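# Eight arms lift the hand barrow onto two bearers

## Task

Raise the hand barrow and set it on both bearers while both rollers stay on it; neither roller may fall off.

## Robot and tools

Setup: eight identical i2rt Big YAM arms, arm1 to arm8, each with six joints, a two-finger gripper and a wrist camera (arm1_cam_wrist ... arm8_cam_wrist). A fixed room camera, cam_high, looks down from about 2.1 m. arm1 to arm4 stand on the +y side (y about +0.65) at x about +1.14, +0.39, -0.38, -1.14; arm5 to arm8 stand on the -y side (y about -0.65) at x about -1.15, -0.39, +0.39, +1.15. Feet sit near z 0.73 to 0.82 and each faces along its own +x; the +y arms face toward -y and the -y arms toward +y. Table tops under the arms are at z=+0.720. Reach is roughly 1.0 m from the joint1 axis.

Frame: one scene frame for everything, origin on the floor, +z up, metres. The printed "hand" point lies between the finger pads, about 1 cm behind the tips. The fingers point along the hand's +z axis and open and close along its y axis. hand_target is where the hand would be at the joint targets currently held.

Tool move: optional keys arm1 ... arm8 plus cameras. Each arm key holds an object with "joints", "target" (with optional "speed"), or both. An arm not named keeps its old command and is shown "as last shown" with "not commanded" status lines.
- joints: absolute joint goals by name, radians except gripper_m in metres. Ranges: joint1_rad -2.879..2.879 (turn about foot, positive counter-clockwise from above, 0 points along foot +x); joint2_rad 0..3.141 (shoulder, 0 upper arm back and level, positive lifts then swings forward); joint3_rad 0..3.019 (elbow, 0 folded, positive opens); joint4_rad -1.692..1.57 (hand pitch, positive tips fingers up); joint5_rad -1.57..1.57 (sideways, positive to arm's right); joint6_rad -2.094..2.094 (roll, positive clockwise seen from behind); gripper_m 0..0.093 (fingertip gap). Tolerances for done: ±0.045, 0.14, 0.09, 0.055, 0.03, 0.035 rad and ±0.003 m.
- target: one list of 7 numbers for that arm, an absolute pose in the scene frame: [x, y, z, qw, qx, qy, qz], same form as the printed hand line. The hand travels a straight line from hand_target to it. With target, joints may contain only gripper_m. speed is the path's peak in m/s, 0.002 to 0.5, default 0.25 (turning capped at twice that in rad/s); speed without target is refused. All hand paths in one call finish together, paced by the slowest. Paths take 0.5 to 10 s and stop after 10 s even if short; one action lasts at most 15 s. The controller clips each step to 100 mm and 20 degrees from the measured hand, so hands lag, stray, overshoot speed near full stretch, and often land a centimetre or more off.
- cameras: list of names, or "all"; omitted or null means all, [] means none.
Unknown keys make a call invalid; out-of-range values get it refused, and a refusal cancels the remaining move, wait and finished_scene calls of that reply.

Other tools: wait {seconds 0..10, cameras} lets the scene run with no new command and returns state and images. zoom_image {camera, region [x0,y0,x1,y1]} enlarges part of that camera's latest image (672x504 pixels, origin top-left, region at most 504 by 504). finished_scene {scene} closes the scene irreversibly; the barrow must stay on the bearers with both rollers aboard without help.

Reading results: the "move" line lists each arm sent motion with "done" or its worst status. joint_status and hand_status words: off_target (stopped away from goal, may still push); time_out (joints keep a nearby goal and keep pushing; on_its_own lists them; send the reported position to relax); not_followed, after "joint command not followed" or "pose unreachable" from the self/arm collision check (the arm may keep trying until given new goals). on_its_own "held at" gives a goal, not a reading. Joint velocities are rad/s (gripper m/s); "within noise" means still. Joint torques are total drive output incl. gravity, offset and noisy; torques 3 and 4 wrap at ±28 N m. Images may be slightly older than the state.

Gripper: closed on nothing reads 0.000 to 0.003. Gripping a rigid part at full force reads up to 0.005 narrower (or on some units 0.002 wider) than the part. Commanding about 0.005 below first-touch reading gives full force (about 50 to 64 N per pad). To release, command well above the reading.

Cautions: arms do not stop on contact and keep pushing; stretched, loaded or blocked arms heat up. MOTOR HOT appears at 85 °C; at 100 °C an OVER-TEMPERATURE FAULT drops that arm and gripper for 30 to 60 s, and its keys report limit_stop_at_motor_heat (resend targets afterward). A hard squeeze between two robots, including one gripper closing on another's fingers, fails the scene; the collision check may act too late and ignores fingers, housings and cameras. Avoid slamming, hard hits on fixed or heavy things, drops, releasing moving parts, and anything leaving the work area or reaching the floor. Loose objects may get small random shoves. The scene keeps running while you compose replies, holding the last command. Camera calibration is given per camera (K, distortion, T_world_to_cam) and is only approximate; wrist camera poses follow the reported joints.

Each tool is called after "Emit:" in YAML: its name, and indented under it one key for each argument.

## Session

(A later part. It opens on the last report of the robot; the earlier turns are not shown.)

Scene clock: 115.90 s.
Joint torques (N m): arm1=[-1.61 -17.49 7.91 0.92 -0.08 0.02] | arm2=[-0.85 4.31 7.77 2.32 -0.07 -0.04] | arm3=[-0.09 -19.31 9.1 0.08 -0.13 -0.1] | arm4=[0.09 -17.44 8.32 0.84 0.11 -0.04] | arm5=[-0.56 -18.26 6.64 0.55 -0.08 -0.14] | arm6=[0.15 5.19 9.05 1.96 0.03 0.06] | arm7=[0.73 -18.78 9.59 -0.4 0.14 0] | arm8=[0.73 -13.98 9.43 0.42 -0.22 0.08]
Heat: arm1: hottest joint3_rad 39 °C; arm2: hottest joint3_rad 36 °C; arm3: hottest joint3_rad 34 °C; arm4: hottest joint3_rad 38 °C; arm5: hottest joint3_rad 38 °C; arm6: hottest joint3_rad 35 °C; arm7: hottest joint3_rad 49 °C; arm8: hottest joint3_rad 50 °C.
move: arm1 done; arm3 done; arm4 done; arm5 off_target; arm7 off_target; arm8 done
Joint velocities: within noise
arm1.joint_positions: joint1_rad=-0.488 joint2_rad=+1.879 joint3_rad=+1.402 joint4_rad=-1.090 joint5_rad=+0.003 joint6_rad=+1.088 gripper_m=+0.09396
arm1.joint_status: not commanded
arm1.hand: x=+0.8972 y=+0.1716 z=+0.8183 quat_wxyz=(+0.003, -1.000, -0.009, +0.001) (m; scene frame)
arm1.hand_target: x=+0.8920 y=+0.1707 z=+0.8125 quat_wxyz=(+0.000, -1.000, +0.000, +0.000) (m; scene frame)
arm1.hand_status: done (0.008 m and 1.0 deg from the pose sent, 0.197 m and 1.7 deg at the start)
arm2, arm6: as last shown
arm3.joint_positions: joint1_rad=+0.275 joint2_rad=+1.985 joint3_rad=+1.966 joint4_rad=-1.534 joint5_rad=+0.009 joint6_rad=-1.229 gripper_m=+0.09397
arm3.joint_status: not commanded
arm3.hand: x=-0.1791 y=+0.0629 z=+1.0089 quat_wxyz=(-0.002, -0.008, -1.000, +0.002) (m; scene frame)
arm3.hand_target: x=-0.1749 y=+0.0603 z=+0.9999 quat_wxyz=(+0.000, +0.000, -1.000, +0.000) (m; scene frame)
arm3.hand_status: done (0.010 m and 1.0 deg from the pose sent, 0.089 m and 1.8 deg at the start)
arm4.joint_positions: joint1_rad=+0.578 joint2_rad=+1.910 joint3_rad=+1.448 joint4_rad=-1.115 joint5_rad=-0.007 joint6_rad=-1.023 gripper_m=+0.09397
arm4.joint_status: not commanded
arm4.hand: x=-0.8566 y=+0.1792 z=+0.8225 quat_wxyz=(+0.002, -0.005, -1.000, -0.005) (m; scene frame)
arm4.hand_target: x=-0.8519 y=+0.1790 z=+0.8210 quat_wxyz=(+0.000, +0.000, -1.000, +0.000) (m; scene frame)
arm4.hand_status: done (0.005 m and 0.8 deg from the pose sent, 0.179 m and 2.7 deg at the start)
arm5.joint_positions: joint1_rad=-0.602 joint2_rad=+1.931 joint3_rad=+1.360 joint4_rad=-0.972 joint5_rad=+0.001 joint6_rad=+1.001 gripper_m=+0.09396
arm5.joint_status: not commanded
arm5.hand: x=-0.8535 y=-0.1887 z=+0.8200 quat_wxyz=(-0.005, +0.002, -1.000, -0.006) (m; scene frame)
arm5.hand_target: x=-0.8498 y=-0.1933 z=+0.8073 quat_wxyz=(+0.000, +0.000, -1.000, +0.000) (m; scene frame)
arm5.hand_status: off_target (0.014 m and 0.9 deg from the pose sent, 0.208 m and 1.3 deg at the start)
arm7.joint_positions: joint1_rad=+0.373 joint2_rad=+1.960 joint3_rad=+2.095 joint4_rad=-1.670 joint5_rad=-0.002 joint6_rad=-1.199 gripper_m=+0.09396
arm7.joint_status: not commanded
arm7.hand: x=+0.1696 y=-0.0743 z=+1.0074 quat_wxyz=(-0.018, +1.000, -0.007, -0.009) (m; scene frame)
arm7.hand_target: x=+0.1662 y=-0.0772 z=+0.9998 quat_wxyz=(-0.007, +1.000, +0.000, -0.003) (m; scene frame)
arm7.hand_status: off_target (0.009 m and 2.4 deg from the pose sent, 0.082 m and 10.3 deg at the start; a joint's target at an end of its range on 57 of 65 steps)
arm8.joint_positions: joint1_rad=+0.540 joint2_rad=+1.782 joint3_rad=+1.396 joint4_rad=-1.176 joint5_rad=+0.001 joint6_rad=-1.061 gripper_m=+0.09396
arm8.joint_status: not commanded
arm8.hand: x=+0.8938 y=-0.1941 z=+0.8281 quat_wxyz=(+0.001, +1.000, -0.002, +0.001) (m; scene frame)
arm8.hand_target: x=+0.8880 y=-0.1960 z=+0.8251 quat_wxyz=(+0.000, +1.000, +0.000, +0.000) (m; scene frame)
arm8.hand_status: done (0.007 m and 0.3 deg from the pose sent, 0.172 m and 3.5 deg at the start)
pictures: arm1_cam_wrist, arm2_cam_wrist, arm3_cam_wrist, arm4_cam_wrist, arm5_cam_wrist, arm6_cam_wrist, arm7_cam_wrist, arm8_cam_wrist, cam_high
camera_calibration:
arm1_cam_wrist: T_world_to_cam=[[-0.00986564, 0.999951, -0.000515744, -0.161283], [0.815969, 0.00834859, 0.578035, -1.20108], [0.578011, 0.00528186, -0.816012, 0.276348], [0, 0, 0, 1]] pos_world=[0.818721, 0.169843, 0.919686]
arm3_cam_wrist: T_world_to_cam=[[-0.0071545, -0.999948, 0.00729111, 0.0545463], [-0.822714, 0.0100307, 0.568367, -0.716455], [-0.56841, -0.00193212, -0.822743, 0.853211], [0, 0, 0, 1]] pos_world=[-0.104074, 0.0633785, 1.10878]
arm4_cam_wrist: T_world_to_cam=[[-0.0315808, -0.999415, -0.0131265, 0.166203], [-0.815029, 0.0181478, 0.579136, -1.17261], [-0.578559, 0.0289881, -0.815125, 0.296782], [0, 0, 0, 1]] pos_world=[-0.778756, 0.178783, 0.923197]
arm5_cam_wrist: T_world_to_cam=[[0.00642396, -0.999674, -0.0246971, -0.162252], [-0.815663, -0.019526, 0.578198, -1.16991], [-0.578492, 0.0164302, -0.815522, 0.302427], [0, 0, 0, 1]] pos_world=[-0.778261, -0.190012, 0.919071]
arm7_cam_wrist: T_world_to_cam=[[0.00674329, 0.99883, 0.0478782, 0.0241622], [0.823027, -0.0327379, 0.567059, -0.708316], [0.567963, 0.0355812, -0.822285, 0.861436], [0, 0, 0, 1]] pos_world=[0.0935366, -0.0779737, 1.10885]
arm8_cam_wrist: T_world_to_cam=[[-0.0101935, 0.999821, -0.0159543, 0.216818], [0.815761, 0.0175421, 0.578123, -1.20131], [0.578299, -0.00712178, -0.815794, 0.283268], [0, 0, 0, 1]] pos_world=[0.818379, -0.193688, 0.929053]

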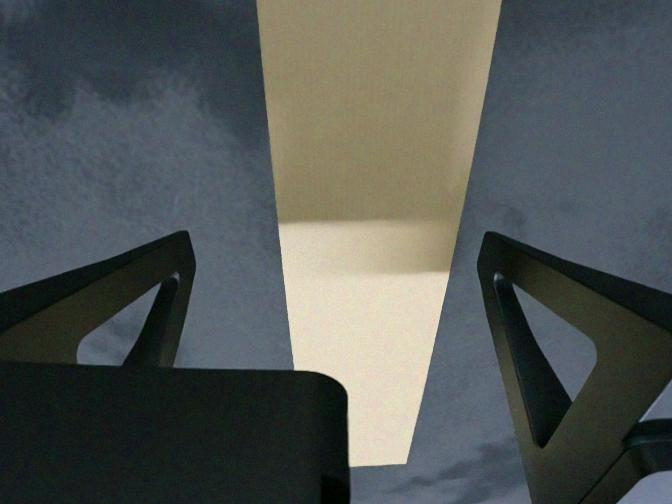

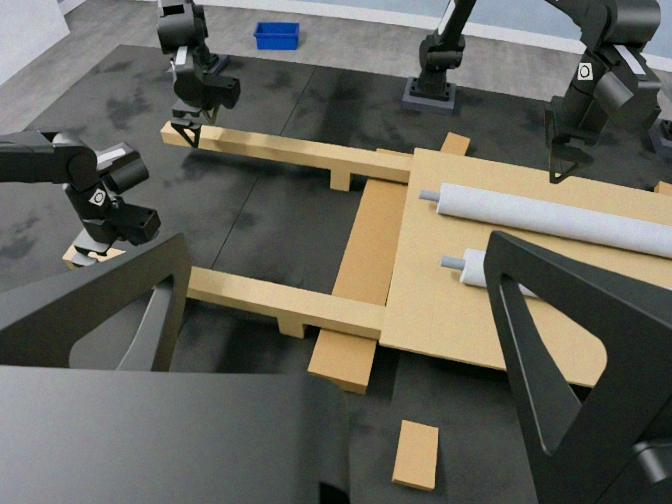

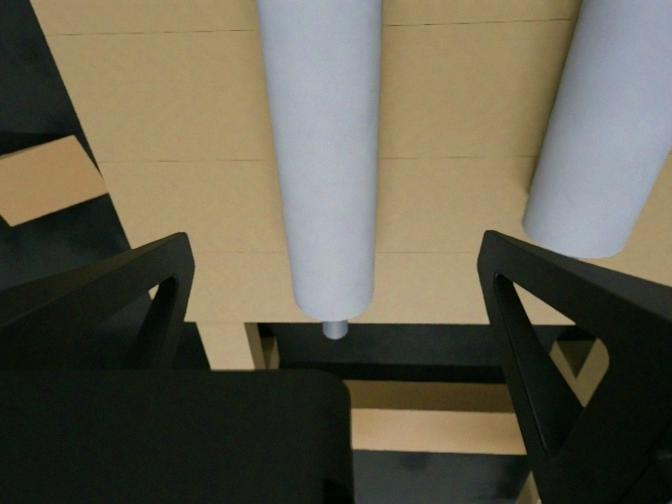

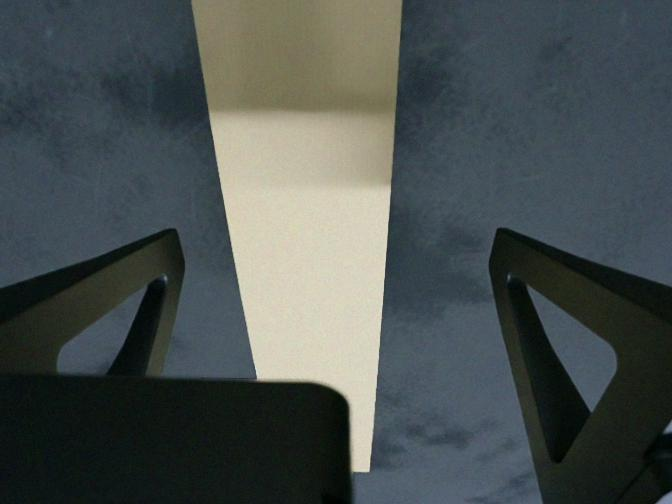

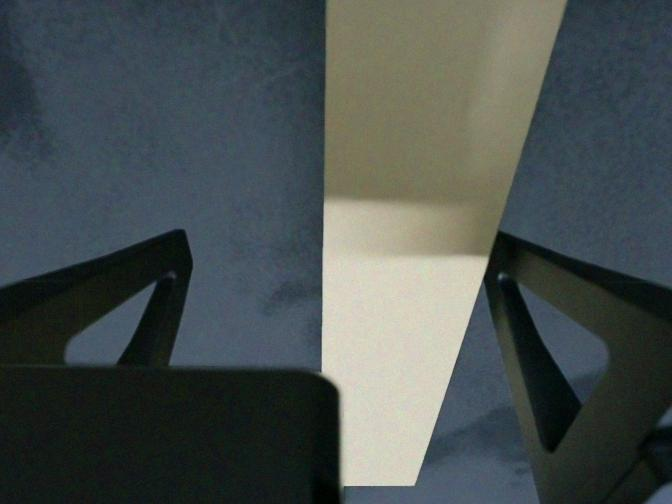

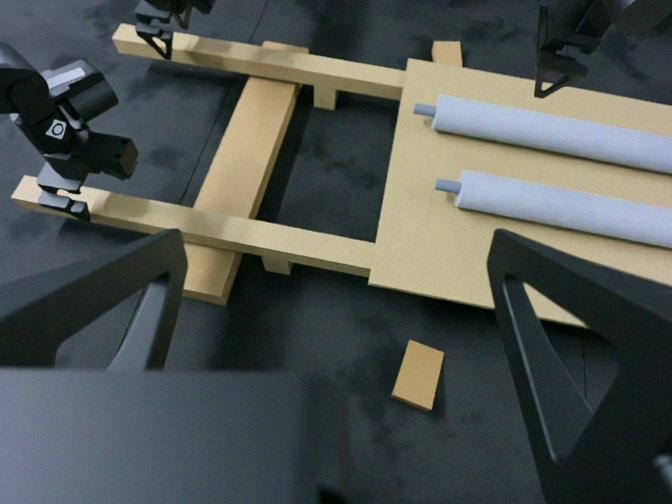

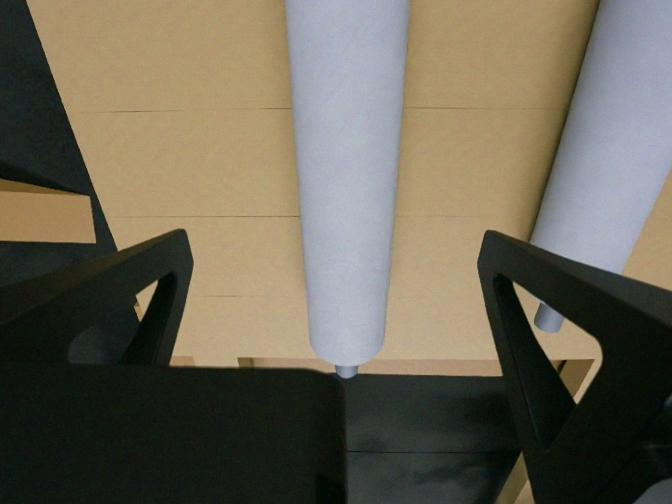

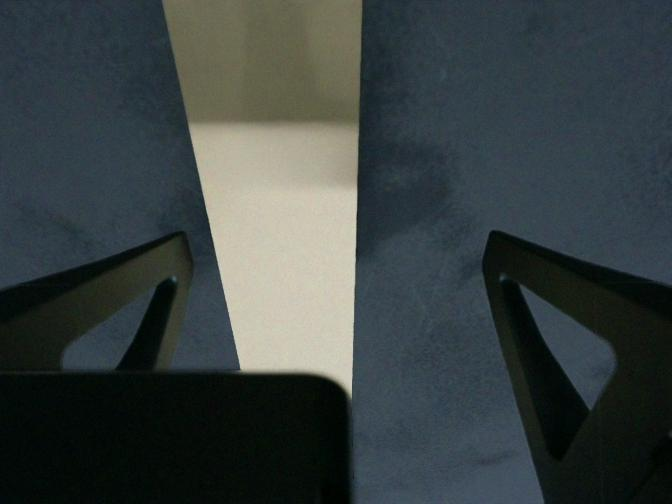

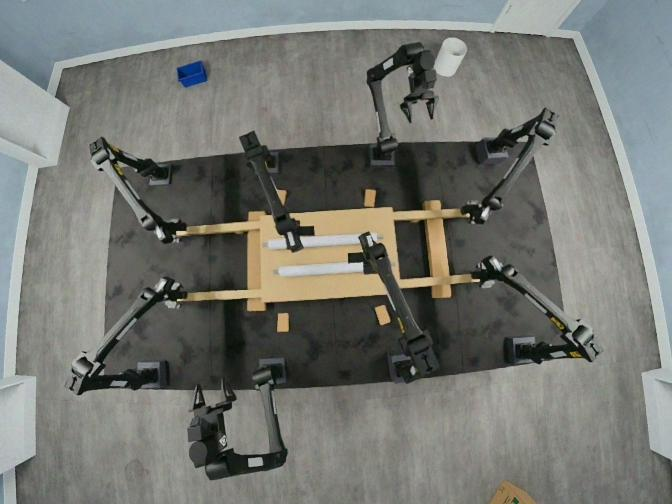

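Emit:
move:
  arm1: {"target": [0.895, 0.178, 0.791, 0, 1, 0, 0], "speed": 0.12}
  arm8: {"target": [0.894, -0.208, 0.794, 0, 1, 0, 0], "speed": 0.12}
  arm4: {"target": [-0.855, 0.188, 0.795, 0, 0, 1, 0], "speed": 0.12}
  arm5: {"target": [-0.856, -0.2085, 0.784, 0, 0, 1, 0], "speed": 0.12}
  arm7: {"target": [0.1665, -0.066, 0.918, 0, 1, 0, 0], "speed": 0.12}
  arm3: {"target": [-0.176, 0.063, 0.916, 0, 0, 1, 0], "speed": 0.12}
  cameras: ["arm1_cam_wrist", "arm3_cam_wrist", "arm4_cam_wrist", "arm5_cam_wrist", "arm7_cam_wrist", "arm8_cam_wrist"]

Scene clock: 130.40 s.
Joint torques (N m): arm1=[-1.38 -17.2 7.21 0.92 -0.09 0.01] | arm2=[-0.85 4.37 7.77 2.32 -0.06 -0.04] | arm3=[-0.32 -18.9 8.88 0.03 -0.13 -0.1] | arm4=[0.09 -16.62 7.76 0.76 0.12 0] | arm5=[-0.62 -17.55 5.86 0.61 -0.09 -0.16] | arm6=[0.21 5.3 9.03 1.99 0.04 0.06] | arm7=[0.09 -18.55 9.55 0.51 0.13 -0.08] | arm8=[0.85 -13.33 8.8 0.35 -0.22 0.08]
Heat: arm1: hottest joint3_rad 37 °C; arm2: hottest joint3_rad 36 °C; arm3: hottest joint3_rad 35 °C; arm4: hottest joint3_rad 37 °C; arm5: hottest joint3_rad 36 °C; arm6: hottest joint3_rad 35 °C; arm7: hottest joint3_rad 46 °C; arm8: hottest joint3_rad 45 °C.
move: arm1 off_target; arm3 done; arm4 done; arm5 off_target; arm7 done; arm8 done
Joint velocities: within noise
arm1.joint_positions: joint1_rad=-0.488 joint2_rad=+1.880 joint3_rad=+1.357 joint4_rad=-1.031 joint5_rad=+0.003 joint6_rad=+1.088 gripper_m=+0.09396
arm1.joint_status: not commanded
arm1.hand: x=+0.8994 y=+0.1760 z=+0.8026 quat_wxyz=(-0.003, -1.000, -0.009, +0.004) (m; scene frame)
arm1.hand_target: x=+0.8951 y=+0.1783 z=+0.7911 quat_wxyz=(+0.000, -1.000, +0.000, +0.000) (m; scene frame)
arm1.hand_status: off_target (0.013 m and 1.1 deg from the pose sent, 0.028 m and 1.0 deg at the start)
arm2, arm6: as last shown
arm3.joint_positions: joint1_rad=+0.275 joint2_rad=+2.015 joint3_rad=+1.786 joint4_rad=-1.328 joint5_rad=+0.009 joint6_rad=-1.230 gripper_m=+0.09397
arm3.joint_status: not commanded
arm3.hand: x=-0.1790 y=+0.0654 z=+0.9229 quat_wxyz=(-0.001, -0.008, -1.000, +0.000) (m; scene frame)
arm3.hand_target: x=-0.1759 y=+0.0632 z=+0.9161 quat_wxyz=(+0.000, +0.000, -1.000, +0.000) (m; scene frame)
arm3.hand_status: done (0.008 m and 0.9 deg from the pose sent, 0.093 m and 1.0 deg at the start)
arm4.joint_positions: joint1_rad=+0.582 joint2_rad=+1.912 joint3_rad=+1.393 joint4_rad=-1.044 joint5_rad=-0.007 joint6_rad=-1.023 gripper_m=+0.09397
arm4.joint_status: not commanded
arm4.hand: x=-0.8582 y=+0.1858 z=+0.8025 quat_wxyz=(-0.002, -0.003, -1.000, +0.001) (m; scene frame)
arm4.hand_target: x=-0.8551 y=+0.1880 z=+0.7952 quat_wxyz=(+0.000, +0.000, -1.000, +0.000) (m; scene frame)
arm4.hand_status: done (0.008 m and 0.4 deg from the pose sent, 0.029 m and 0.9 deg at the start)
arm5.joint_positions: joint1_rad=-0.607 joint2_rad=+1.931 joint3_rad=+1.294 joint4_rad=-0.898 joint5_rad=+0.001 joint6_rad=+0.998 gripper_m=+0.09396
arm5.joint_status: not commanded
arm5.hand: x=-0.8579 y=-0.2011 z=+0.7993 quat_wxyz=(-0.007, +0.002, -1.000, -0.009) (m; scene frame)
arm5.hand_target: x=-0.8563 y=-0.2087 z=+0.7844 quat_wxyz=(+0.000, +0.000, -1.000, +0.000) (m; scene frame)
arm5.hand_status: off_target (0.017 m and 1.3 deg from the pose sent, 0.041 m and 0.9 deg at the start)
arm7.joint_positions: joint1_rad=+0.373 joint2_rad=+1.999 joint3_rad=+1.937 joint4_rad=-1.518 joint5_rad=-0.002 joint6_rad=-1.200 gripper_m=+0.09396
arm7.joint_status: not commanded
arm7.hand: x=+0.1680 y=-0.0704 z=+0.9239 quat_wxyz=(+0.003, +1.000, -0.006, -0.001) (m; scene frame)
arm7.hand_target: x=+0.1666 y=-0.0661 z=+0.9180 quat_wxyz=(+0.000, +1.000, +0.000, +0.000) (m; scene frame)
arm7.hand_status: done (0.008 m and 0.8 deg from the pose sent, 0.090 m and 2.4 deg at the start)
arm8.joint_positions: joint1_rad=+0.540 joint2_rad=+1.782 joint3_rad=+1.314 joint4_rad=-1.087 joint5_rad=+0.001 joint6_rad=-1.059 gripper_m=+0.09396
arm8.joint_status: not commanded
arm8.hand: x=+0.8990 y=-0.2044 z=+0.7999 quat_wxyz=(-0.002, +1.000, -0.002, -0.001) (m; scene frame)
arm8.hand_target: x=+0.8941 y=-0.2080 z=+0.7941 quat_wxyz=(+0.000, +1.000, +0.000, +0.000) (m; scene frame)
arm8.hand_status: done (0.009 m and 0.3 deg from the pose sent, 0.037 m and 0.3 deg at the start)
pictures: arm1_cam_wrist, arm3_cam_wrist, arm4_cam_wrist, arm5_cam_wrist, arm7_cam_wrist, arm8_cam_wrist
camera_calibration:
arm1_cam_wrist: T_world_to_cam=[[-0.00992744, 0.999874, -0.0124171, -0.155957], [0.819429, 0.0152515, 0.572978, -1.19418], [0.573095, -0.00448672, -0.819476, 0.271265], [0, 0, 0, 1]] pos_world=[0.821533, 0.175367, 0.904596]
arm3_cam_wrist: T_world_to_cam=[[-0.00598304, -0.999975, 0.00376594, 0.0612038], [-0.82201, 0.00706273, 0.56943, -0.668118], [-0.569442, 0.000311287, -0.822031, 0.781569], [0, 0, 0, 1]] pos_world=[-0.103775, 0.0656778, 1.02269]
arm4_cam_wrist: T_world_to_cam=[[-0.02767, -0.999615, -0.00191977, 0.166862], [-0.819069, 0.0215714, 0.573289, -1.16183], [-0.573027, 0.0174353, -0.819351, 0.289744], [0, 0, 0, 1]] pos_world=[-0.780974, 0.186808, 0.903788]
arm5_cam_wrist: T_world_to_cam=[[0.00462486, -0.999508, -0.0310287, -0.171496], [-0.818163, -0.021623, 0.574579, -1.16147], [-0.574967, 0.0227292, -0.817861, 0.289452], [0, 0, 0, 1]] pos_world=[-0.783057, -0.203105, 0.898769]
arm7_cam_wrist: T_world_to_cam=[[0.00465089, 0.999974, 0.00552865, 0.0638561], [0.813878, -0.00699755, 0.580993, -0.669032], [0.581017, 0.00179751, -0.81389, 0.781199], [0, 0, 0, 1]] pos_world=[0.0903245, -0.0699403, 1.02416]
arm8_cam_wrist: T_world_to_cam=[[-0.0098219, 0.999902, -0.00996946, 0.221552], [0.817694, 0.01377, 0.575488, -1.18949], [0.575569, -0.00249959, -0.81775, 0.262064], [0, 0, 0, 1]] pos_world=[0.823983, -0.204496, 0.90105]

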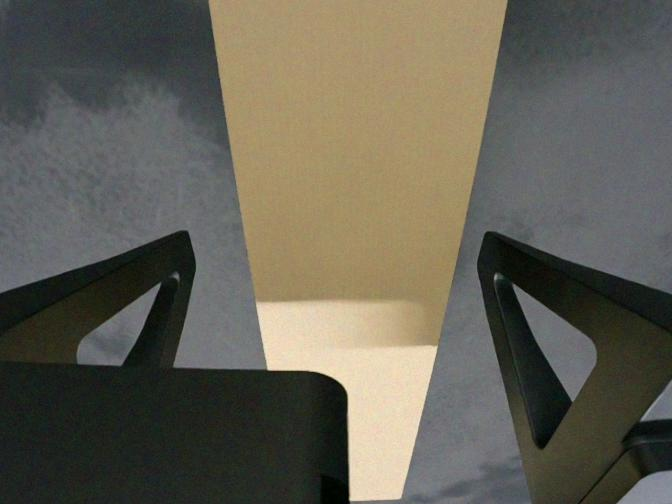

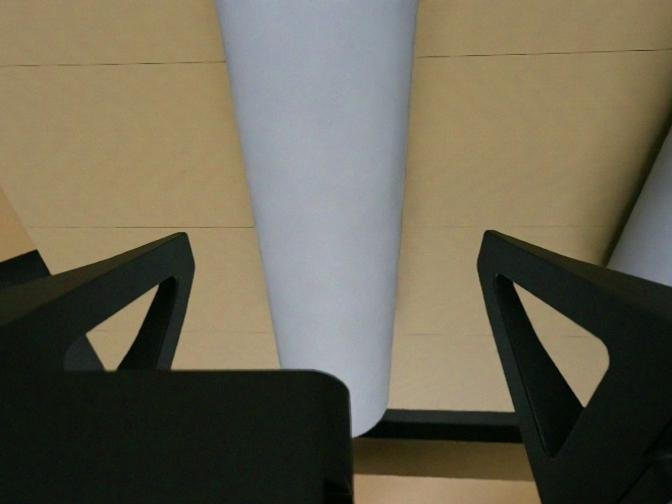

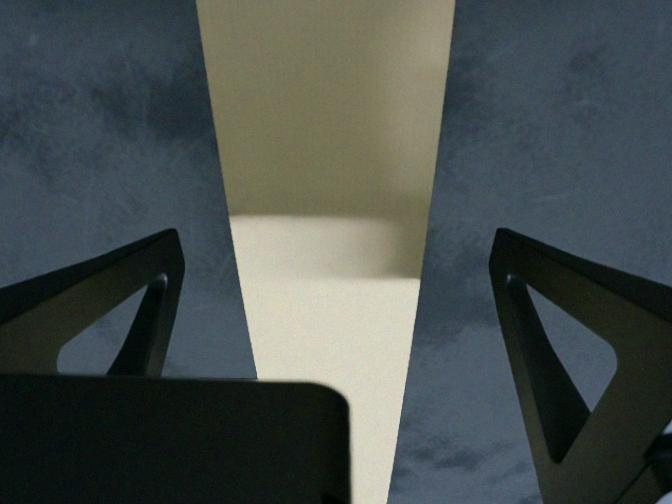

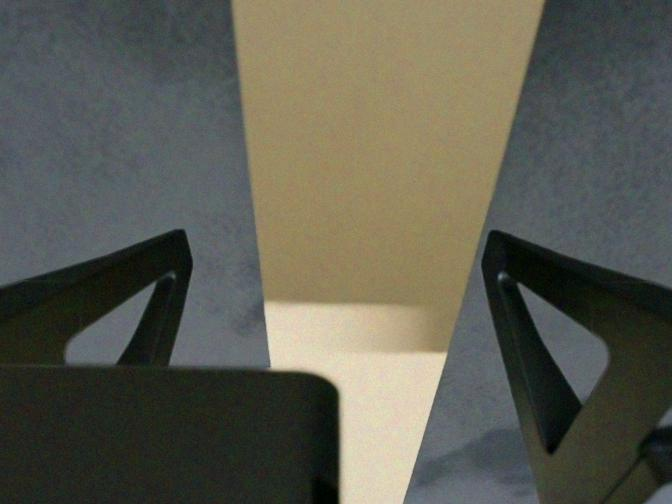

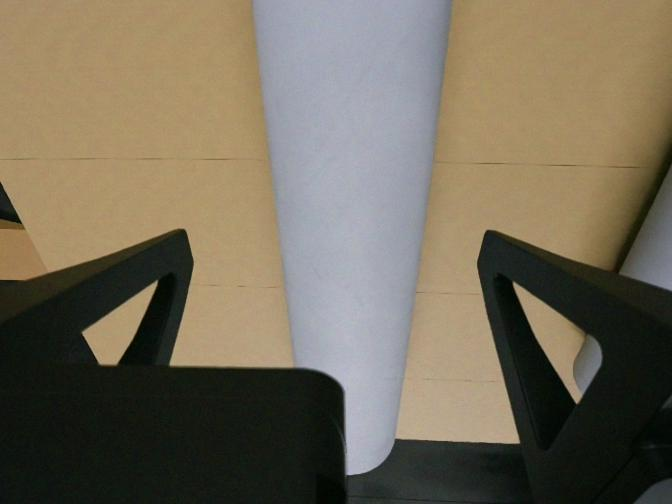

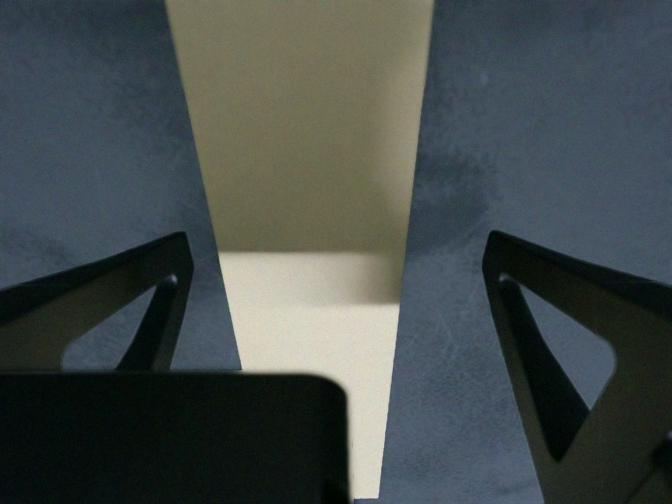

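Emit:
move:
  arm7: {"target": [0.1686, -0.0587, 0.879, 0, 1, 0, 0], "speed": 0.06}
  arm3: {"target": [-0.177, 0.068, 0.878, 0, 0, 1, 0], "speed": 0.06}
  arm1: {"joints": {"gripper_m": 0.053}}
  arm4: {"joints": {"gripper_m": 0.053}}
  arm5: {"joints": {"gripper_m": 0.053}}
  arm8: {"joints": {"gripper_m": 0.053}}
  cameras: ["arm3_cam_wrist", "arm7_cam_wrist", "arm1_cam_wrist", "arm5_cam_wrist", "arm2_cam_wrist"]

Scene clock: 137.30 s.
Joint torques (N m): arm1=[-1.67 -17.55 7.24 0.98 -0.08 0.01] | arm2=[-0.85 4.31 7.77 2.32 -0.07 -0.04] | arm3=[-0.26 -18.78 8.5 0.08 -0.13 -0.09] | arm4=[0.03 -16.56 7.75 0.84 0.12 0] | arm5=[-0.56 -17.49 6.02 0.55 -0.08 -0.15] | arm6=[0.09 5.25 9.02 1.96 0.03 0.05] | arm7=[-0.44 -19.96 9.28 0.54 0.14 -0.07] | arm8=[0.73 -13.33 9.16 0.39 -0.19 0.07]
Heat: arm1: hottest joint3_rad 36 °C; arm2: hottest joint3_rad 37 °C; arm3: hottest joint3_rad 35 °C; arm4: hottest joint3_rad 37 °C; arm5: hottest joint3_rad 35 °C; arm6: hottest joint3_rad 35 °C; arm7: hottest joint3_rad 45 °C; arm8: hottest joint3_rad 44 °C.
move: arm1 done; arm3 done; arm4 done; arm5 done; arm7 off_target; arm8 done
Joint velocities: within noise
arm1.joint_positions: joint1_rad=-0.488 joint2_rad=+1.880 joint3_rad=+1.357 joint4_rad=-1.031 joint5_rad=+0.003 joint6_rad=+1.088 gripper_m=+0.05310
arm1.joint_status: all done
arm1.hand: x=+0.8995 y=+0.1762 z=+0.8025 quat_wxyz=(-0.003, -1.000, -0.009, +0.004) (m; scene frame)
arm1.hand_target: x=+0.8951 y=+0.1783 z=+0.7911 quat_wxyz=(+0.000, -1.000, +0.000, +0.000) (m; scene frame)
arm1.hand_status: not commanded
arm2, arm6: as last shown
arm3.joint_positions: joint1_rad=+0.275 joint2_rad=+2.029 joint3_rad=+1.713 joint4_rad=-1.236 joint5_rad=+0.009 joint6_rad=-1.231 gripper_m=+0.09397
arm3.joint_status: not commanded
arm3.hand: x=-0.1798 y=+0.0691 z=+0.8878 quat_wxyz=(-0.002, -0.007, -1.000, +0.003) (m; scene frame)
arm3.hand_target: x=-0.1770 y=+0.0682 z=+0.8780 quat_wxyz=(+0.000, +0.000, -1.000, +0.000) (m; scene frame)
arm3.hand_status: done (0.010 m and 0.9 deg from the pose sent, 0.045 m and 0.9 deg at the start)
arm4.joint_positions: joint1_rad=+0.582 joint2_rad=+1.912 joint3_rad=+1.393 joint4_rad=-1.044 joint5_rad=-0.007 joint6_rad=-1.023 gripper_m=+0.05312
arm4.joint_status: all done
arm4.hand: x=-0.8582 y=+0.1858 z=+0.8025 quat_wxyz=(-0.002, -0.003, -1.000, +0.001) (m; scene frame)
arm4.hand_target: x=-0.8551 y=+0.1880 z=+0.7952 quat_wxyz=(+0.000, +0.000, -1.000, +0.000) (m; scene frame)
arm4.hand_status: not commanded
arm5.joint_positions: joint1_rad=-0.608 joint2_rad=+1.931 joint3_rad=+1.291 joint4_rad=-0.897 joint5_rad=+0.001 joint6_rad=+0.997 gripper_m=+0.05307
arm5.joint_status: all done
arm5.hand: x=-0.8581 y=-0.2020 z=+0.7986 quat_wxyz=(-0.006, +0.002, -1.000, -0.008) (m; scene frame)
arm5.hand_target: x=-0.8562 y=-0.2086 z=+0.7845 quat_wxyz=(+0.000, +0.000, -1.000, +0.000) (m; scene frame)
arm5.hand_status: not commanded
arm7.joint_positions: joint1_rad=+0.373 joint2_rad=+2.026 joint3_rad=+1.885 joint4_rad=-1.434 joint5_rad=-0.002 joint6_rad=-1.207 gripper_m=+0.09396
arm7.joint_status: not commanded
arm7.hand: x=+0.1655 y=-0.0639 z=+0.8879 quat_wxyz=(+0.001, +1.000, -0.003, -0.002) (m; scene frame)
arm7.hand_target: x=+0.1687 y=-0.0589 z=+0.8791 quat_wxyz=(+0.000, +1.000, +0.000, +0.000) (m; scene frame)
arm7.hand_status: off_target (0.011 m and 0.4 deg from the pose sent, 0.046 m and 0.7 deg at the start)
arm8.joint_positions: joint1_rad=+0.542 joint2_rad=+1.782 joint3_rad=+1.310 joint4_rad=-1.087 joint5_rad=+0.000 joint6_rad=-1.059 gripper_m=+0.05308
arm8.joint_status: all done
arm8.hand: x=+0.8994 y=-0.2065 z=+0.7983 quat_wxyz=(+0.000, +1.000, -0.002, +0.000) (m; scene frame)
arm8.hand_target: x=+0.8941 y=-0.2081 z=+0.7940 quat_wxyz=(+0.000, +1.000, +0.000, +0.000) (m; scene frame)
arm8.hand_status: not commanded
pictures: arm1_cam_wrist, arm2_cam_wrist, arm3_cam_wrist, arm5_cam_wrist, arm7_cam_wrist
camera_calibration:
arm1_cam_wrist: T_world_to_cam=[[-0.00993635, 0.999878, -0.0120592, -0.156376], [0.819302, 0.0150546, 0.573164, -1.19409], [0.573276, -0.00418496, -0.819352, 0.270788], [0, 0, 0, 1]] pos_world=[0.821533, 0.175467, 0.904395]
arm3_cam_wrist: T_world_to_cam=[[-0.00560386, -0.999943, 0.00912559, 0.0601722], [-0.82306, 0.00979502, 0.567869, -0.647851], [-0.567926, -0.00432866, -0.823068, 0.753809], [0, 0, 0, 1]] pos_world=[-0.104776, 0.0697774, 0.987782]
arm5_cam_wrist: T_world_to_cam=[[0.00461622, -0.999541, -0.0299547, -0.173399], [-0.817455, -0.0210254, 0.575608, -1.16136], [-0.575973, 0.0218295, -0.817177, 0.287175], [0, 0, 0, 1]] pos_world=[-0.783158, -0.204006, 0.897969]
arm7_cam_wrist: T_world_to_cam=[[-0.00177039, 0.999943, 0.0104955, 0.0542353], [0.815003, -0.00463886, 0.579438, -0.64468], [0.579454, 0.00957966, -0.814949, 0.754986], [0, 0, 0, 1]] pos_world=[0.0880322, -0.0644553, 0.988258]

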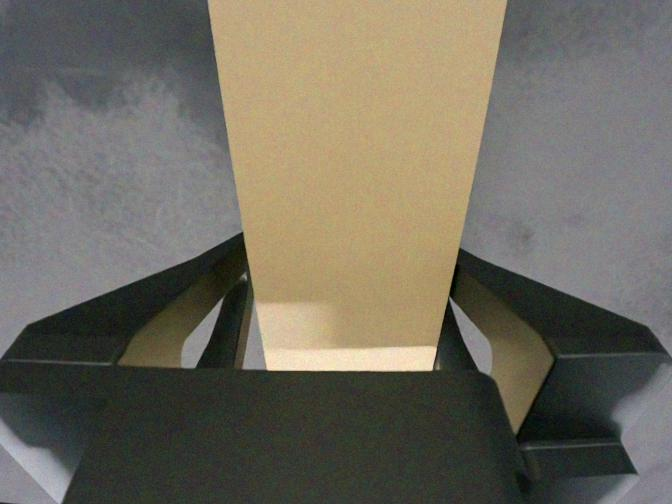

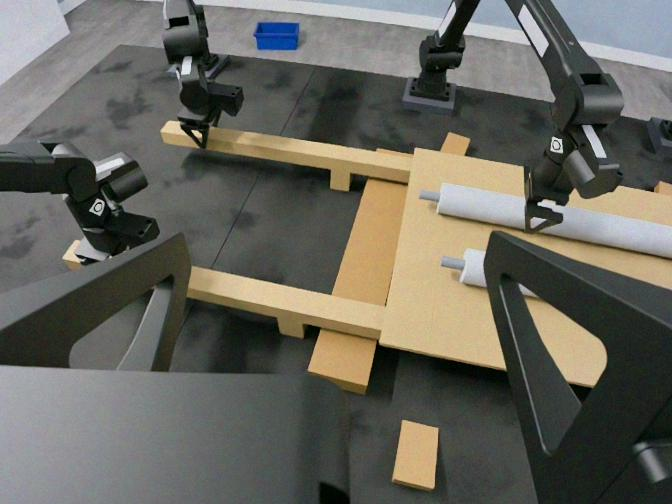

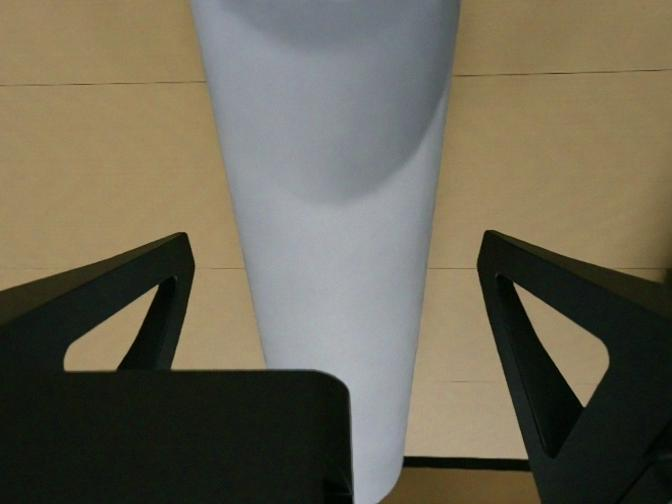

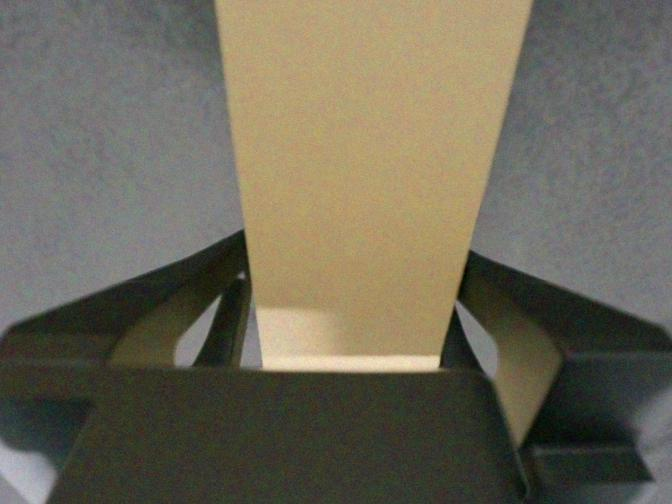

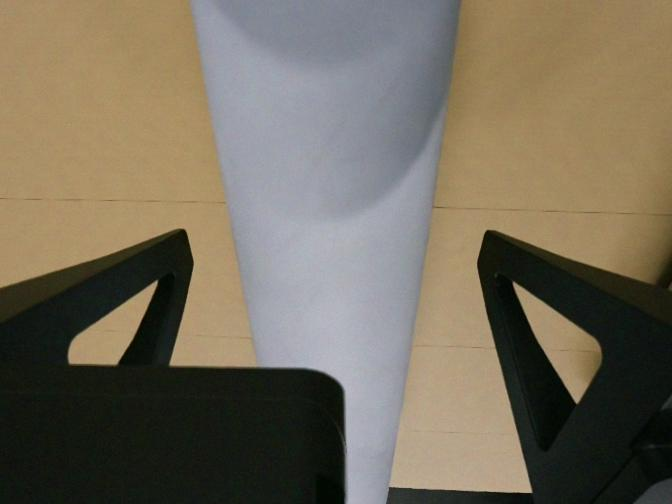

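Emit:
move:
  arm7: {"target": [0.1718, -0.0575, 0.869, 0, 1, 0, 0], "speed": 0.06, "joints": {"gripper_m": 0.084}}
  arm3: {"target": [-0.177, 0.068, 0.867, 0, 0, 1, 0], "speed": 0.06, "joints": {"gripper_m": 0.084}}
  arm1: {"joints": {"gripper_m": 0.036}}
  arm4: {"joints": {"gripper_m": 0.036}}
  arm5: {"joints": {"gripper_m": 0.036}}
  arm8: {"joints": {"gripper_m": 0.036}}
  cameras: ["arm3_cam_wrist", "arm7_cam_wrist", "arm1_cam_wrist", "arm2_cam_wrist"]

Scene clock: 141.03 s.
Joint torques (N m): arm1=[-0.97 -17.2 7.64 1.09 0 0.04] | arm2=[-0.85 4.37 7.77 2.3 -0.07 -0.05] | arm3=[-0.26 -18.49 8.34 0.01 -0.13 -0.09] | arm4=[-0.03 -16.5 7.99 0.84 0.16 0] | arm5=[-0.44 -17.61 6.31 0.72 -0.08 -0.17] | arm6=[0.21 5.25 9.02 2 0.03 0.05] | arm7=[-0.97 -18.67 9.07 0.58 0.15 -0.09] | arm8=[0.56 -13.27 9.35 0.55 -0.11 0.06]
Heat: arm1: hottest joint3_rad 36 °C; arm2: hottest joint3_rad 37 °C; arm3: hottest joint3_rad 35 °C; arm4: hottest joint3_rad 36 °C; arm5: hottest joint2_rad 35 °C; arm6: hottest joint3_rad 35 °C; arm7: hottest joint3_rad 44 °C; arm8: hottest joint3_rad 44 °C.
move: arm1 off_target; arm3 off_target; arm4 off_target; arm5 off_target; arm7 off_target; arm8 off_target
Joint velocities: within noise
arm1.joint_positions: joint1_rad=-0.492 joint2_rad=+1.880 joint3_rad=+1.352 joint4_rad=-1.033 joint5_rad=+0.001 joint6_rad=+1.084 gripper_m=+0.04485
arm1.joint_status: gripper_m off_target (ended at +0.04488, target +0.03600)
arm1.hand: x=+0.8994 y=+0.1791 z=+0.8012 quat_wxyz=(-0.001, -1.000, -0.008, +0.001) (m; scene frame)
arm1.hand_target: x=+0.8952 y=+0.1781 z=+0.7913 quat_wxyz=(+0.000, -1.000, +0.000, +0.000) (m; scene frame)
arm1.hand_status: not commanded
arm2, arm6: as last shown
arm3.joint_positions: joint1_rad=+0.275 joint2_rad=+2.038 joint3_rad=+1.701 joint4_rad=-1.212 joint5_rad=+0.009 joint6_rad=-1.231 gripper_m=+0.08408
arm3.joint_status: all done
arm3.hand: x=-0.1795 y=+0.0685 z=+0.8783 quat_wxyz=(-0.003, -0.007, -1.000, +0.004) (m; scene frame)
arm3.hand_target: x=-0.1770 y=+0.0682 z=+0.8671 quat_wxyz=(+0.000, +0.000, -1.000, +0.000) (m; scene frame)
arm3.hand_status: off_target (0.012 m and 1.0 deg from the pose sent, 0.021 m and 0.9 deg at the start)
arm4.joint_positions: joint1_rad=+0.583 joint2_rad=+1.912 joint3_rad=+1.390 joint4_rad=-1.044 joint5_rad=-0.008 joint6_rad=-1.023 gripper_m=+0.04530
arm4.joint_status: gripper_m off_target (ended at +0.04533, target +0.03600)
arm4.hand: x=-0.8578 y=+0.1876 z=+0.8015 quat_wxyz=(-0.001, -0.002, -1.000, -0.001) (m; scene frame)
arm4.hand_target: x=-0.8550 y=+0.1882 z=+0.7950 quat_wxyz=(+0.000, +0.000, -1.000, +0.000) (m; scene frame)
arm4.hand_status: not commanded
arm5.joint_positions: joint1_rad=-0.611 joint2_rad=+1.931 joint3_rad=+1.287 joint4_rad=-0.900 joint5_rad=+0.001 joint6_rad=+0.999 gripper_m=+0.04322
arm5.joint_status: gripper_m off_target (ended at +0.04325, target +0.03600)
arm5.hand: x=-0.8584 y=-0.2052 z=+0.7973 quat_wxyz=(-0.005, -0.001, -1.000, -0.005) (m; scene frame)
arm5.hand_target: x=-0.8563 y=-0.2087 z=+0.7845 quat_wxyz=(+0.000, +0.000, -1.000, +0.000) (m; scene frame)
arm5.hand_status: not commanded
arm7.joint_positions: joint1_rad=+0.369 joint2_rad=+2.027 joint3_rad=+1.868 joint4_rad=-1.410 joint5_rad=-0.002 joint6_rad=-1.212 gripper_m=+0.08411
arm7.joint_status: all done
arm7.hand: x=+0.1677 y=-0.0623 z=+0.8811 quat_wxyz=(-0.002, +1.000, -0.002, -0.003) (m; scene frame)
arm7.hand_target: x=+0.1718 y=-0.0578 z=+0.8691 quat_wxyz=(+0.000, +1.000, +0.000, +0.000) (m; scene frame)
arm7.hand_status: off_target (0.014 m and 0.5 deg from the pose sent, 0.021 m and 0.4 deg at the start)
arm8.joint_positions: joint1_rad=+0.543 joint2_rad=+1.782 joint3_rad=+1.308 joint4_rad=-1.092 joint5_rad=-0.002 joint6_rad=-1.058 gripper_m=+0.04493
arm8.joint_status: gripper_m off_target (ended at +0.04496, target +0.03600)
arm8.hand: x=+0.8994 y=-0.2090 z=+0.7976 quat_wxyz=(+0.004, +1.000, -0.002, +0.001) (m; scene frame)
arm8.hand_target: x=+0.8940 y=-0.2080 z=+0.7941 quat_wxyz=(+0.000, +1.000, +0.000, +0.000) (m; scene frame)
arm8.hand_status: not commanded
pictures: arm1_cam_wrist, arm2_cam_wrist, arm3_cam_wrist, arm7_cam_wrist
camera_calibration:
arm1_cam_wrist: T_world_to_cam=[[-0.00947081, 0.999928, -0.00737525, -0.163513], [0.816479, 0.011991, 0.577251, -1.19348], [0.577298, -0.000554701, -0.816534, 0.263255], [0, 0, 0, 1]] pos_world=[0.820923, 0.177958, 0.902686]
arm3_cam_wrist: T_world_to_cam=[[-0.00566757, -0.999912, 0.0119794, 0.0571582], [-0.823624, 0.0114615, 0.56702, -0.641687], [-0.567107, -0.00665291, -0.823617, 0.746964], [0, 0, 0, 1]] pos_world=[-0.104576, 0.0694774, 0.978377]
arm7_cam_wrist: T_world_to_cam=[[-0.00289252, 0.999865, 0.016203, 0.0479093], [0.816295, -0.00699853, 0.577593, -0.641264], [0.577628, 0.0148971, -0.816164, 0.749902], [0, 0, 0, 1]] pos_world=[0.0904353, -0.0635621, 0.981656]

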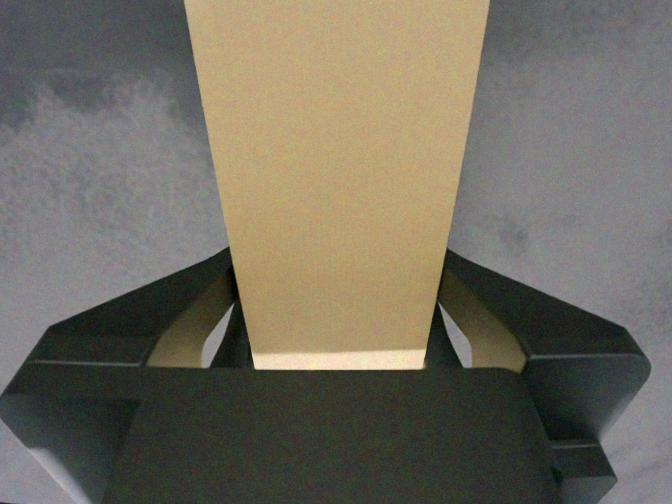

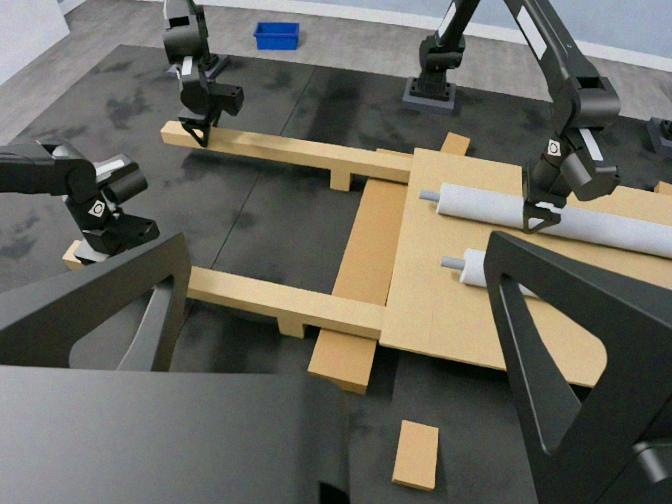

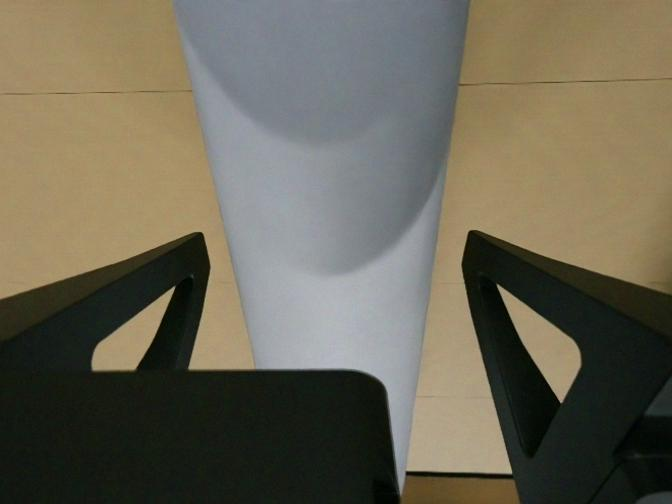

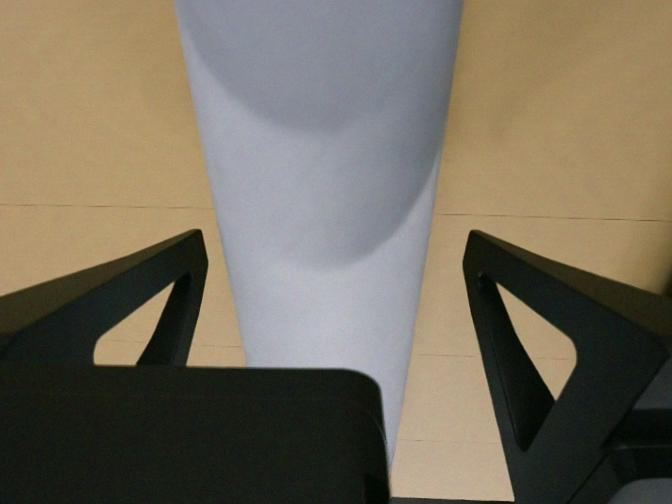

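Emit:
move:
  arm1: {"target": [0.8952, 0.1781, 0.8263, 0, 1, 0, 0], "speed": 0.04}
  arm8: {"target": [0.894, -0.208, 0.8291, 0, 1, 0, 0], "speed": 0.04}
  arm4: {"target": [-0.855, 0.1882, 0.83, 0, 0, 1, 0], "speed": 0.04}
  arm5: {"target": [-0.8563, -0.2087, 0.8195, 0, 0, 1, 0], "speed": 0.04}
  arm7: {"target": [0.1718, -0.0578, 0.894, 0, 1, 0, 0], "speed": 0.04}
  arm3: {"target": [-0.177, 0.068, 0.892, 0, 0, 1, 0], "speed": 0.04}
  cameras: ["arm3_cam_wrist", "arm7_cam_wrist", "arm2_cam_wrist", "arm6_cam_wrist"]

Scene clock: 146.20 s.
Joint torques (N m): arm1=[-1.2 -20.6 10.51 -1.83 -0.01 0.03] | arm2=[-0.85 4.31 7.79 2.32 -0.07 -0.04] | arm3=[-0.21 -20.42 10.89 -0.69 -0.12 -0.1] | arm4=[-0.09 -19.78 11.03 -1.54 0.15 0] | arm5=[-0.44 -22.01 8.1 -1.84 -0.07 -0.16] | arm6=[0.15 5.25 9.01 2.02 0.03 0.06] | arm7=[-0.73 -19.66 12.77 -0.62 0.14 -0.07] | arm8=[0.62 -16.5 12.9 -1.96 -0.12 0.06]
Heat: arm1: hottest joint3_rad 36 °C; arm2: hottest joint3_rad 37 °C; arm3: hottest joint3_rad 34 °C; arm4: hottest joint3_rad 36 °C; arm5: hottest joint2_rad 35 °C; arm6: hottest joint3_rad 35 °C; arm7: hottest joint3_rad 43 °C; arm8: hottest joint3_rad 43 °C.
move: arm1 off_target; arm3 off_target; arm4 off_target; arm5 off_target; arm7 off_target; arm8 off_target
Joint velocities: within noise
arm1.joint_positions: joint1_rad=-0.492 joint2_rad=+1.879 joint3_rad=+1.353 joint4_rad=-1.042 joint5_rad=+0.001 joint6_rad=+1.084 gripper_m=+0.04485
arm1.joint_status: not commanded
arm1.hand: x=+0.9002 y=+0.1807 z=+0.8017 quat_wxyz=(+0.003, -1.000, -0.008, -0.001) (m; scene frame)
arm1.hand_target: x=+0.8955 y=+0.1784 z=+0.8257 quat_wxyz=(+0.000, -1.000, +0.000, +0.000) (m; scene frame)
arm1.hand_status: off_target (0.025 m and 1.0 deg from the pose sent, 0.026 m and 1.0 deg at the start)
arm2, arm6: as last shown
arm3.joint_positions: joint1_rad=+0.275 joint2_rad=+2.038 joint3_rad=+1.701 joint4_rad=-1.249 joint5_rad=+0.009 joint6_rad=-1.231 gripper_m=+0.08408
arm3.joint_status: not commanded
arm3.hand: x=-0.1824 y=+0.0772 z=+0.8784 quat_wxyz=(+0.004, -0.007, -1.000, -0.013) (m; scene frame)
arm3.hand_target: x=-0.1770 y=+0.0685 z=+0.8921 quat_wxyz=(+0.000, +0.000, -1.000, +0.000) (m; scene frame)
arm3.hand_status: off_target (0.017 m and 1.8 deg from the pose sent, 0.014 m and 1.0 deg at the start)
arm4.joint_positions: joint1_rad=+0.583 joint2_rad=+1.911 joint3_rad=+1.390 joint4_rad=-1.054 joint5_rad=-0.008 joint6_rad=-1.023 gripper_m=+0.04530
arm4.joint_status: not commanded
arm4.hand: x=-0.8590 y=+0.1896 z=+0.8021 quat_wxyz=(+0.001, -0.002, -1.000, -0.005) (m; scene frame)
arm4.hand_target: x=-0.8551 y=+0.1885 z=+0.8293 quat_wxyz=(+0.000, +0.000, -1.000, +0.000) (m; scene frame)
arm4.hand_status: off_target (0.028 m and 0.6 deg from the pose sent, 0.029 m and 0.3 deg at the start)
arm5.joint_positions: joint1_rad=-0.611 joint2_rad=+1.931 joint3_rad=+1.287 joint4_rad=-0.908 joint5_rad=+0.001 joint6_rad=+0.999 gripper_m=+0.04322
arm5.joint_status: not commanded
arm5.hand: x=-0.8594 y=-0.2068 z=+0.7975 quat_wxyz=(-0.003, -0.001, -1.000, -0.002) (m; scene frame)
arm5.hand_target: x=-0.8564 y=-0.2087 z=+0.8189 quat_wxyz=(+0.000, +0.000, -1.000, +0.000) (m; scene frame)
arm5.hand_status: off_target (0.022 m and 0.4 deg from the pose sent, 0.023 m and 0.8 deg at the start)
arm7.joint_positions: joint1_rad=+0.369 joint2_rad=+2.027 joint3_rad=+1.868 joint4_rad=-1.441 joint5_rad=-0.002 joint6_rad=-1.213 gripper_m=+0.08411
arm7.joint_status: not commanded
arm7.hand: x=+0.1703 y=-0.0693 z=+0.8811 quat_wxyz=(+0.012, +1.000, -0.002, +0.002) (m; scene frame)
arm7.hand_target: x=+0.1719 y=-0.0583 z=+0.8940 quat_wxyz=(+0.000, +1.000, +0.000, +0.000) (m; scene frame)
arm7.hand_status: off_target (0.017 m and 1.4 deg from the pose sent, 0.014 m and 0.5 deg at the start)
arm8.joint_positions: joint1_rad=+0.543 joint2_rad=+1.782 joint3_rad=+1.309 joint4_rad=-1.107 joint5_rad=-0.002 joint6_rad=-1.058 gripper_m=+0.04493
arm8.joint_status: not commanded
arm8.hand: x=+0.9010 y=-0.2118 z=+0.7980 quat_wxyz=(+0.010, +1.000, -0.002, +0.004) (m; scene frame)
arm8.hand_target: x=+0.8944 y=-0.2086 z=+0.8284 quat_wxyz=(+0.000, +1.000, +0.000, +0.000) (m; scene frame)
arm8.hand_status: off_target (0.032 m and 1.3 deg from the pose sent, 0.032 m and 0.5 deg at the start)
pictures: arm2_cam_wrist, arm3_cam_wrist, arm6_cam_wrist, arm7_cam_wrist
camera_calibration:
arm3_cam_wrist: T_world_to_cam=[[-0.00533223, -0.999713, -0.0233551, 0.0970192], [-0.816774, -0.00912063, 0.576886, -0.650047], [-0.576934, 0.0221519, -0.816491, 0.735176], [0, 0, 0, 1]] pos_world=[-0.106276, 0.0747769, 0.977534]
arm7_cam_wrist: T_world_to_cam=[[-0.00379344, 0.99992, -0.0120435, 0.0798957], [0.810182, 0.0101328, 0.586091, -0.648667], [0.586166, -0.00753414, -0.810156, 0.740259], [0, 0, 0, 1]] pos_world=[0.091927, -0.0677393, 0.980866]

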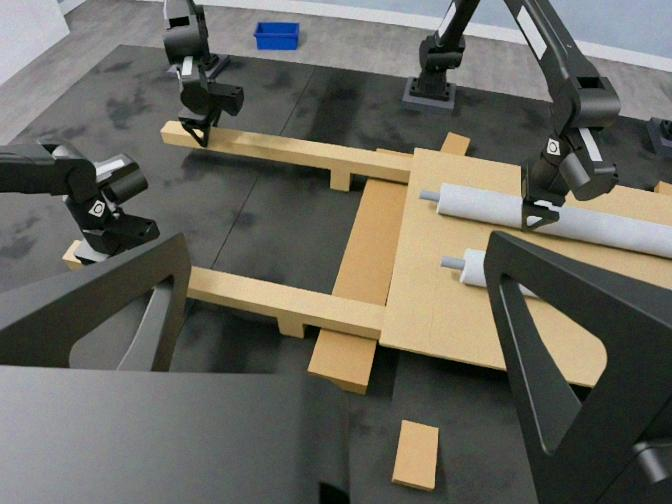

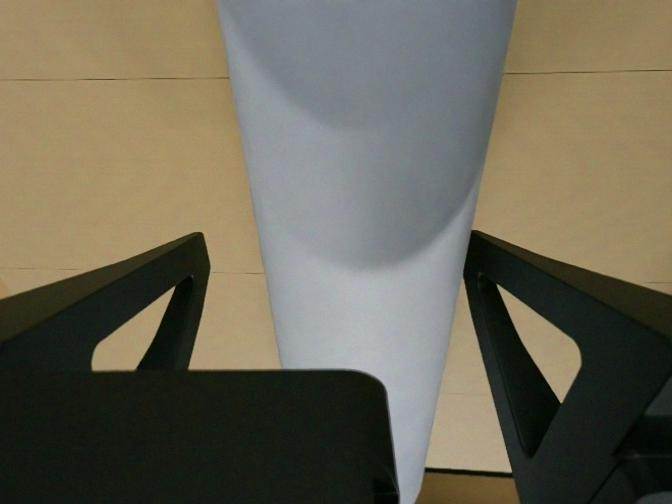

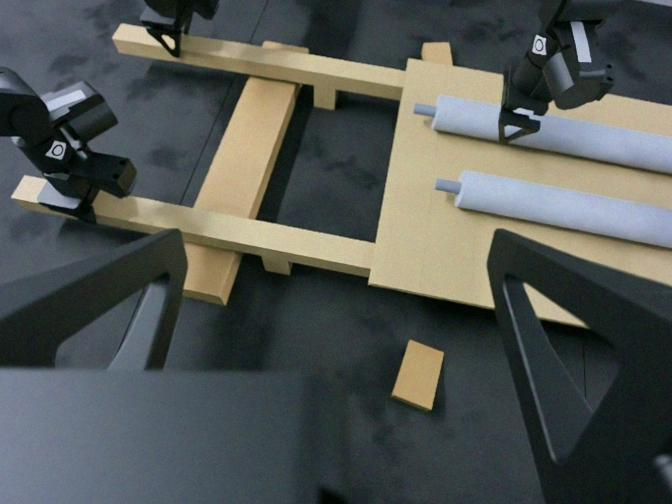

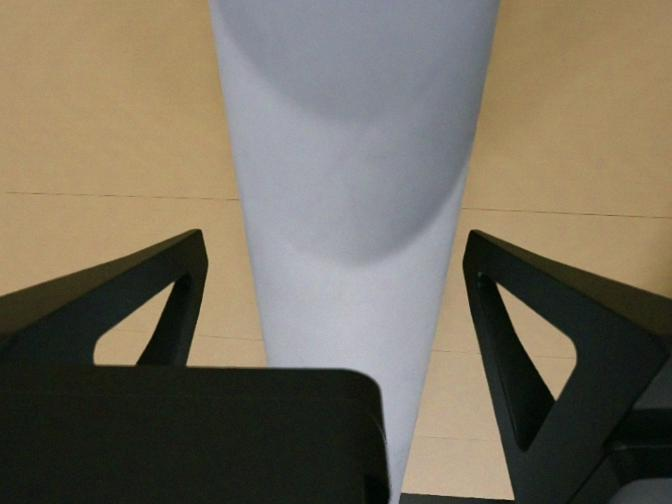

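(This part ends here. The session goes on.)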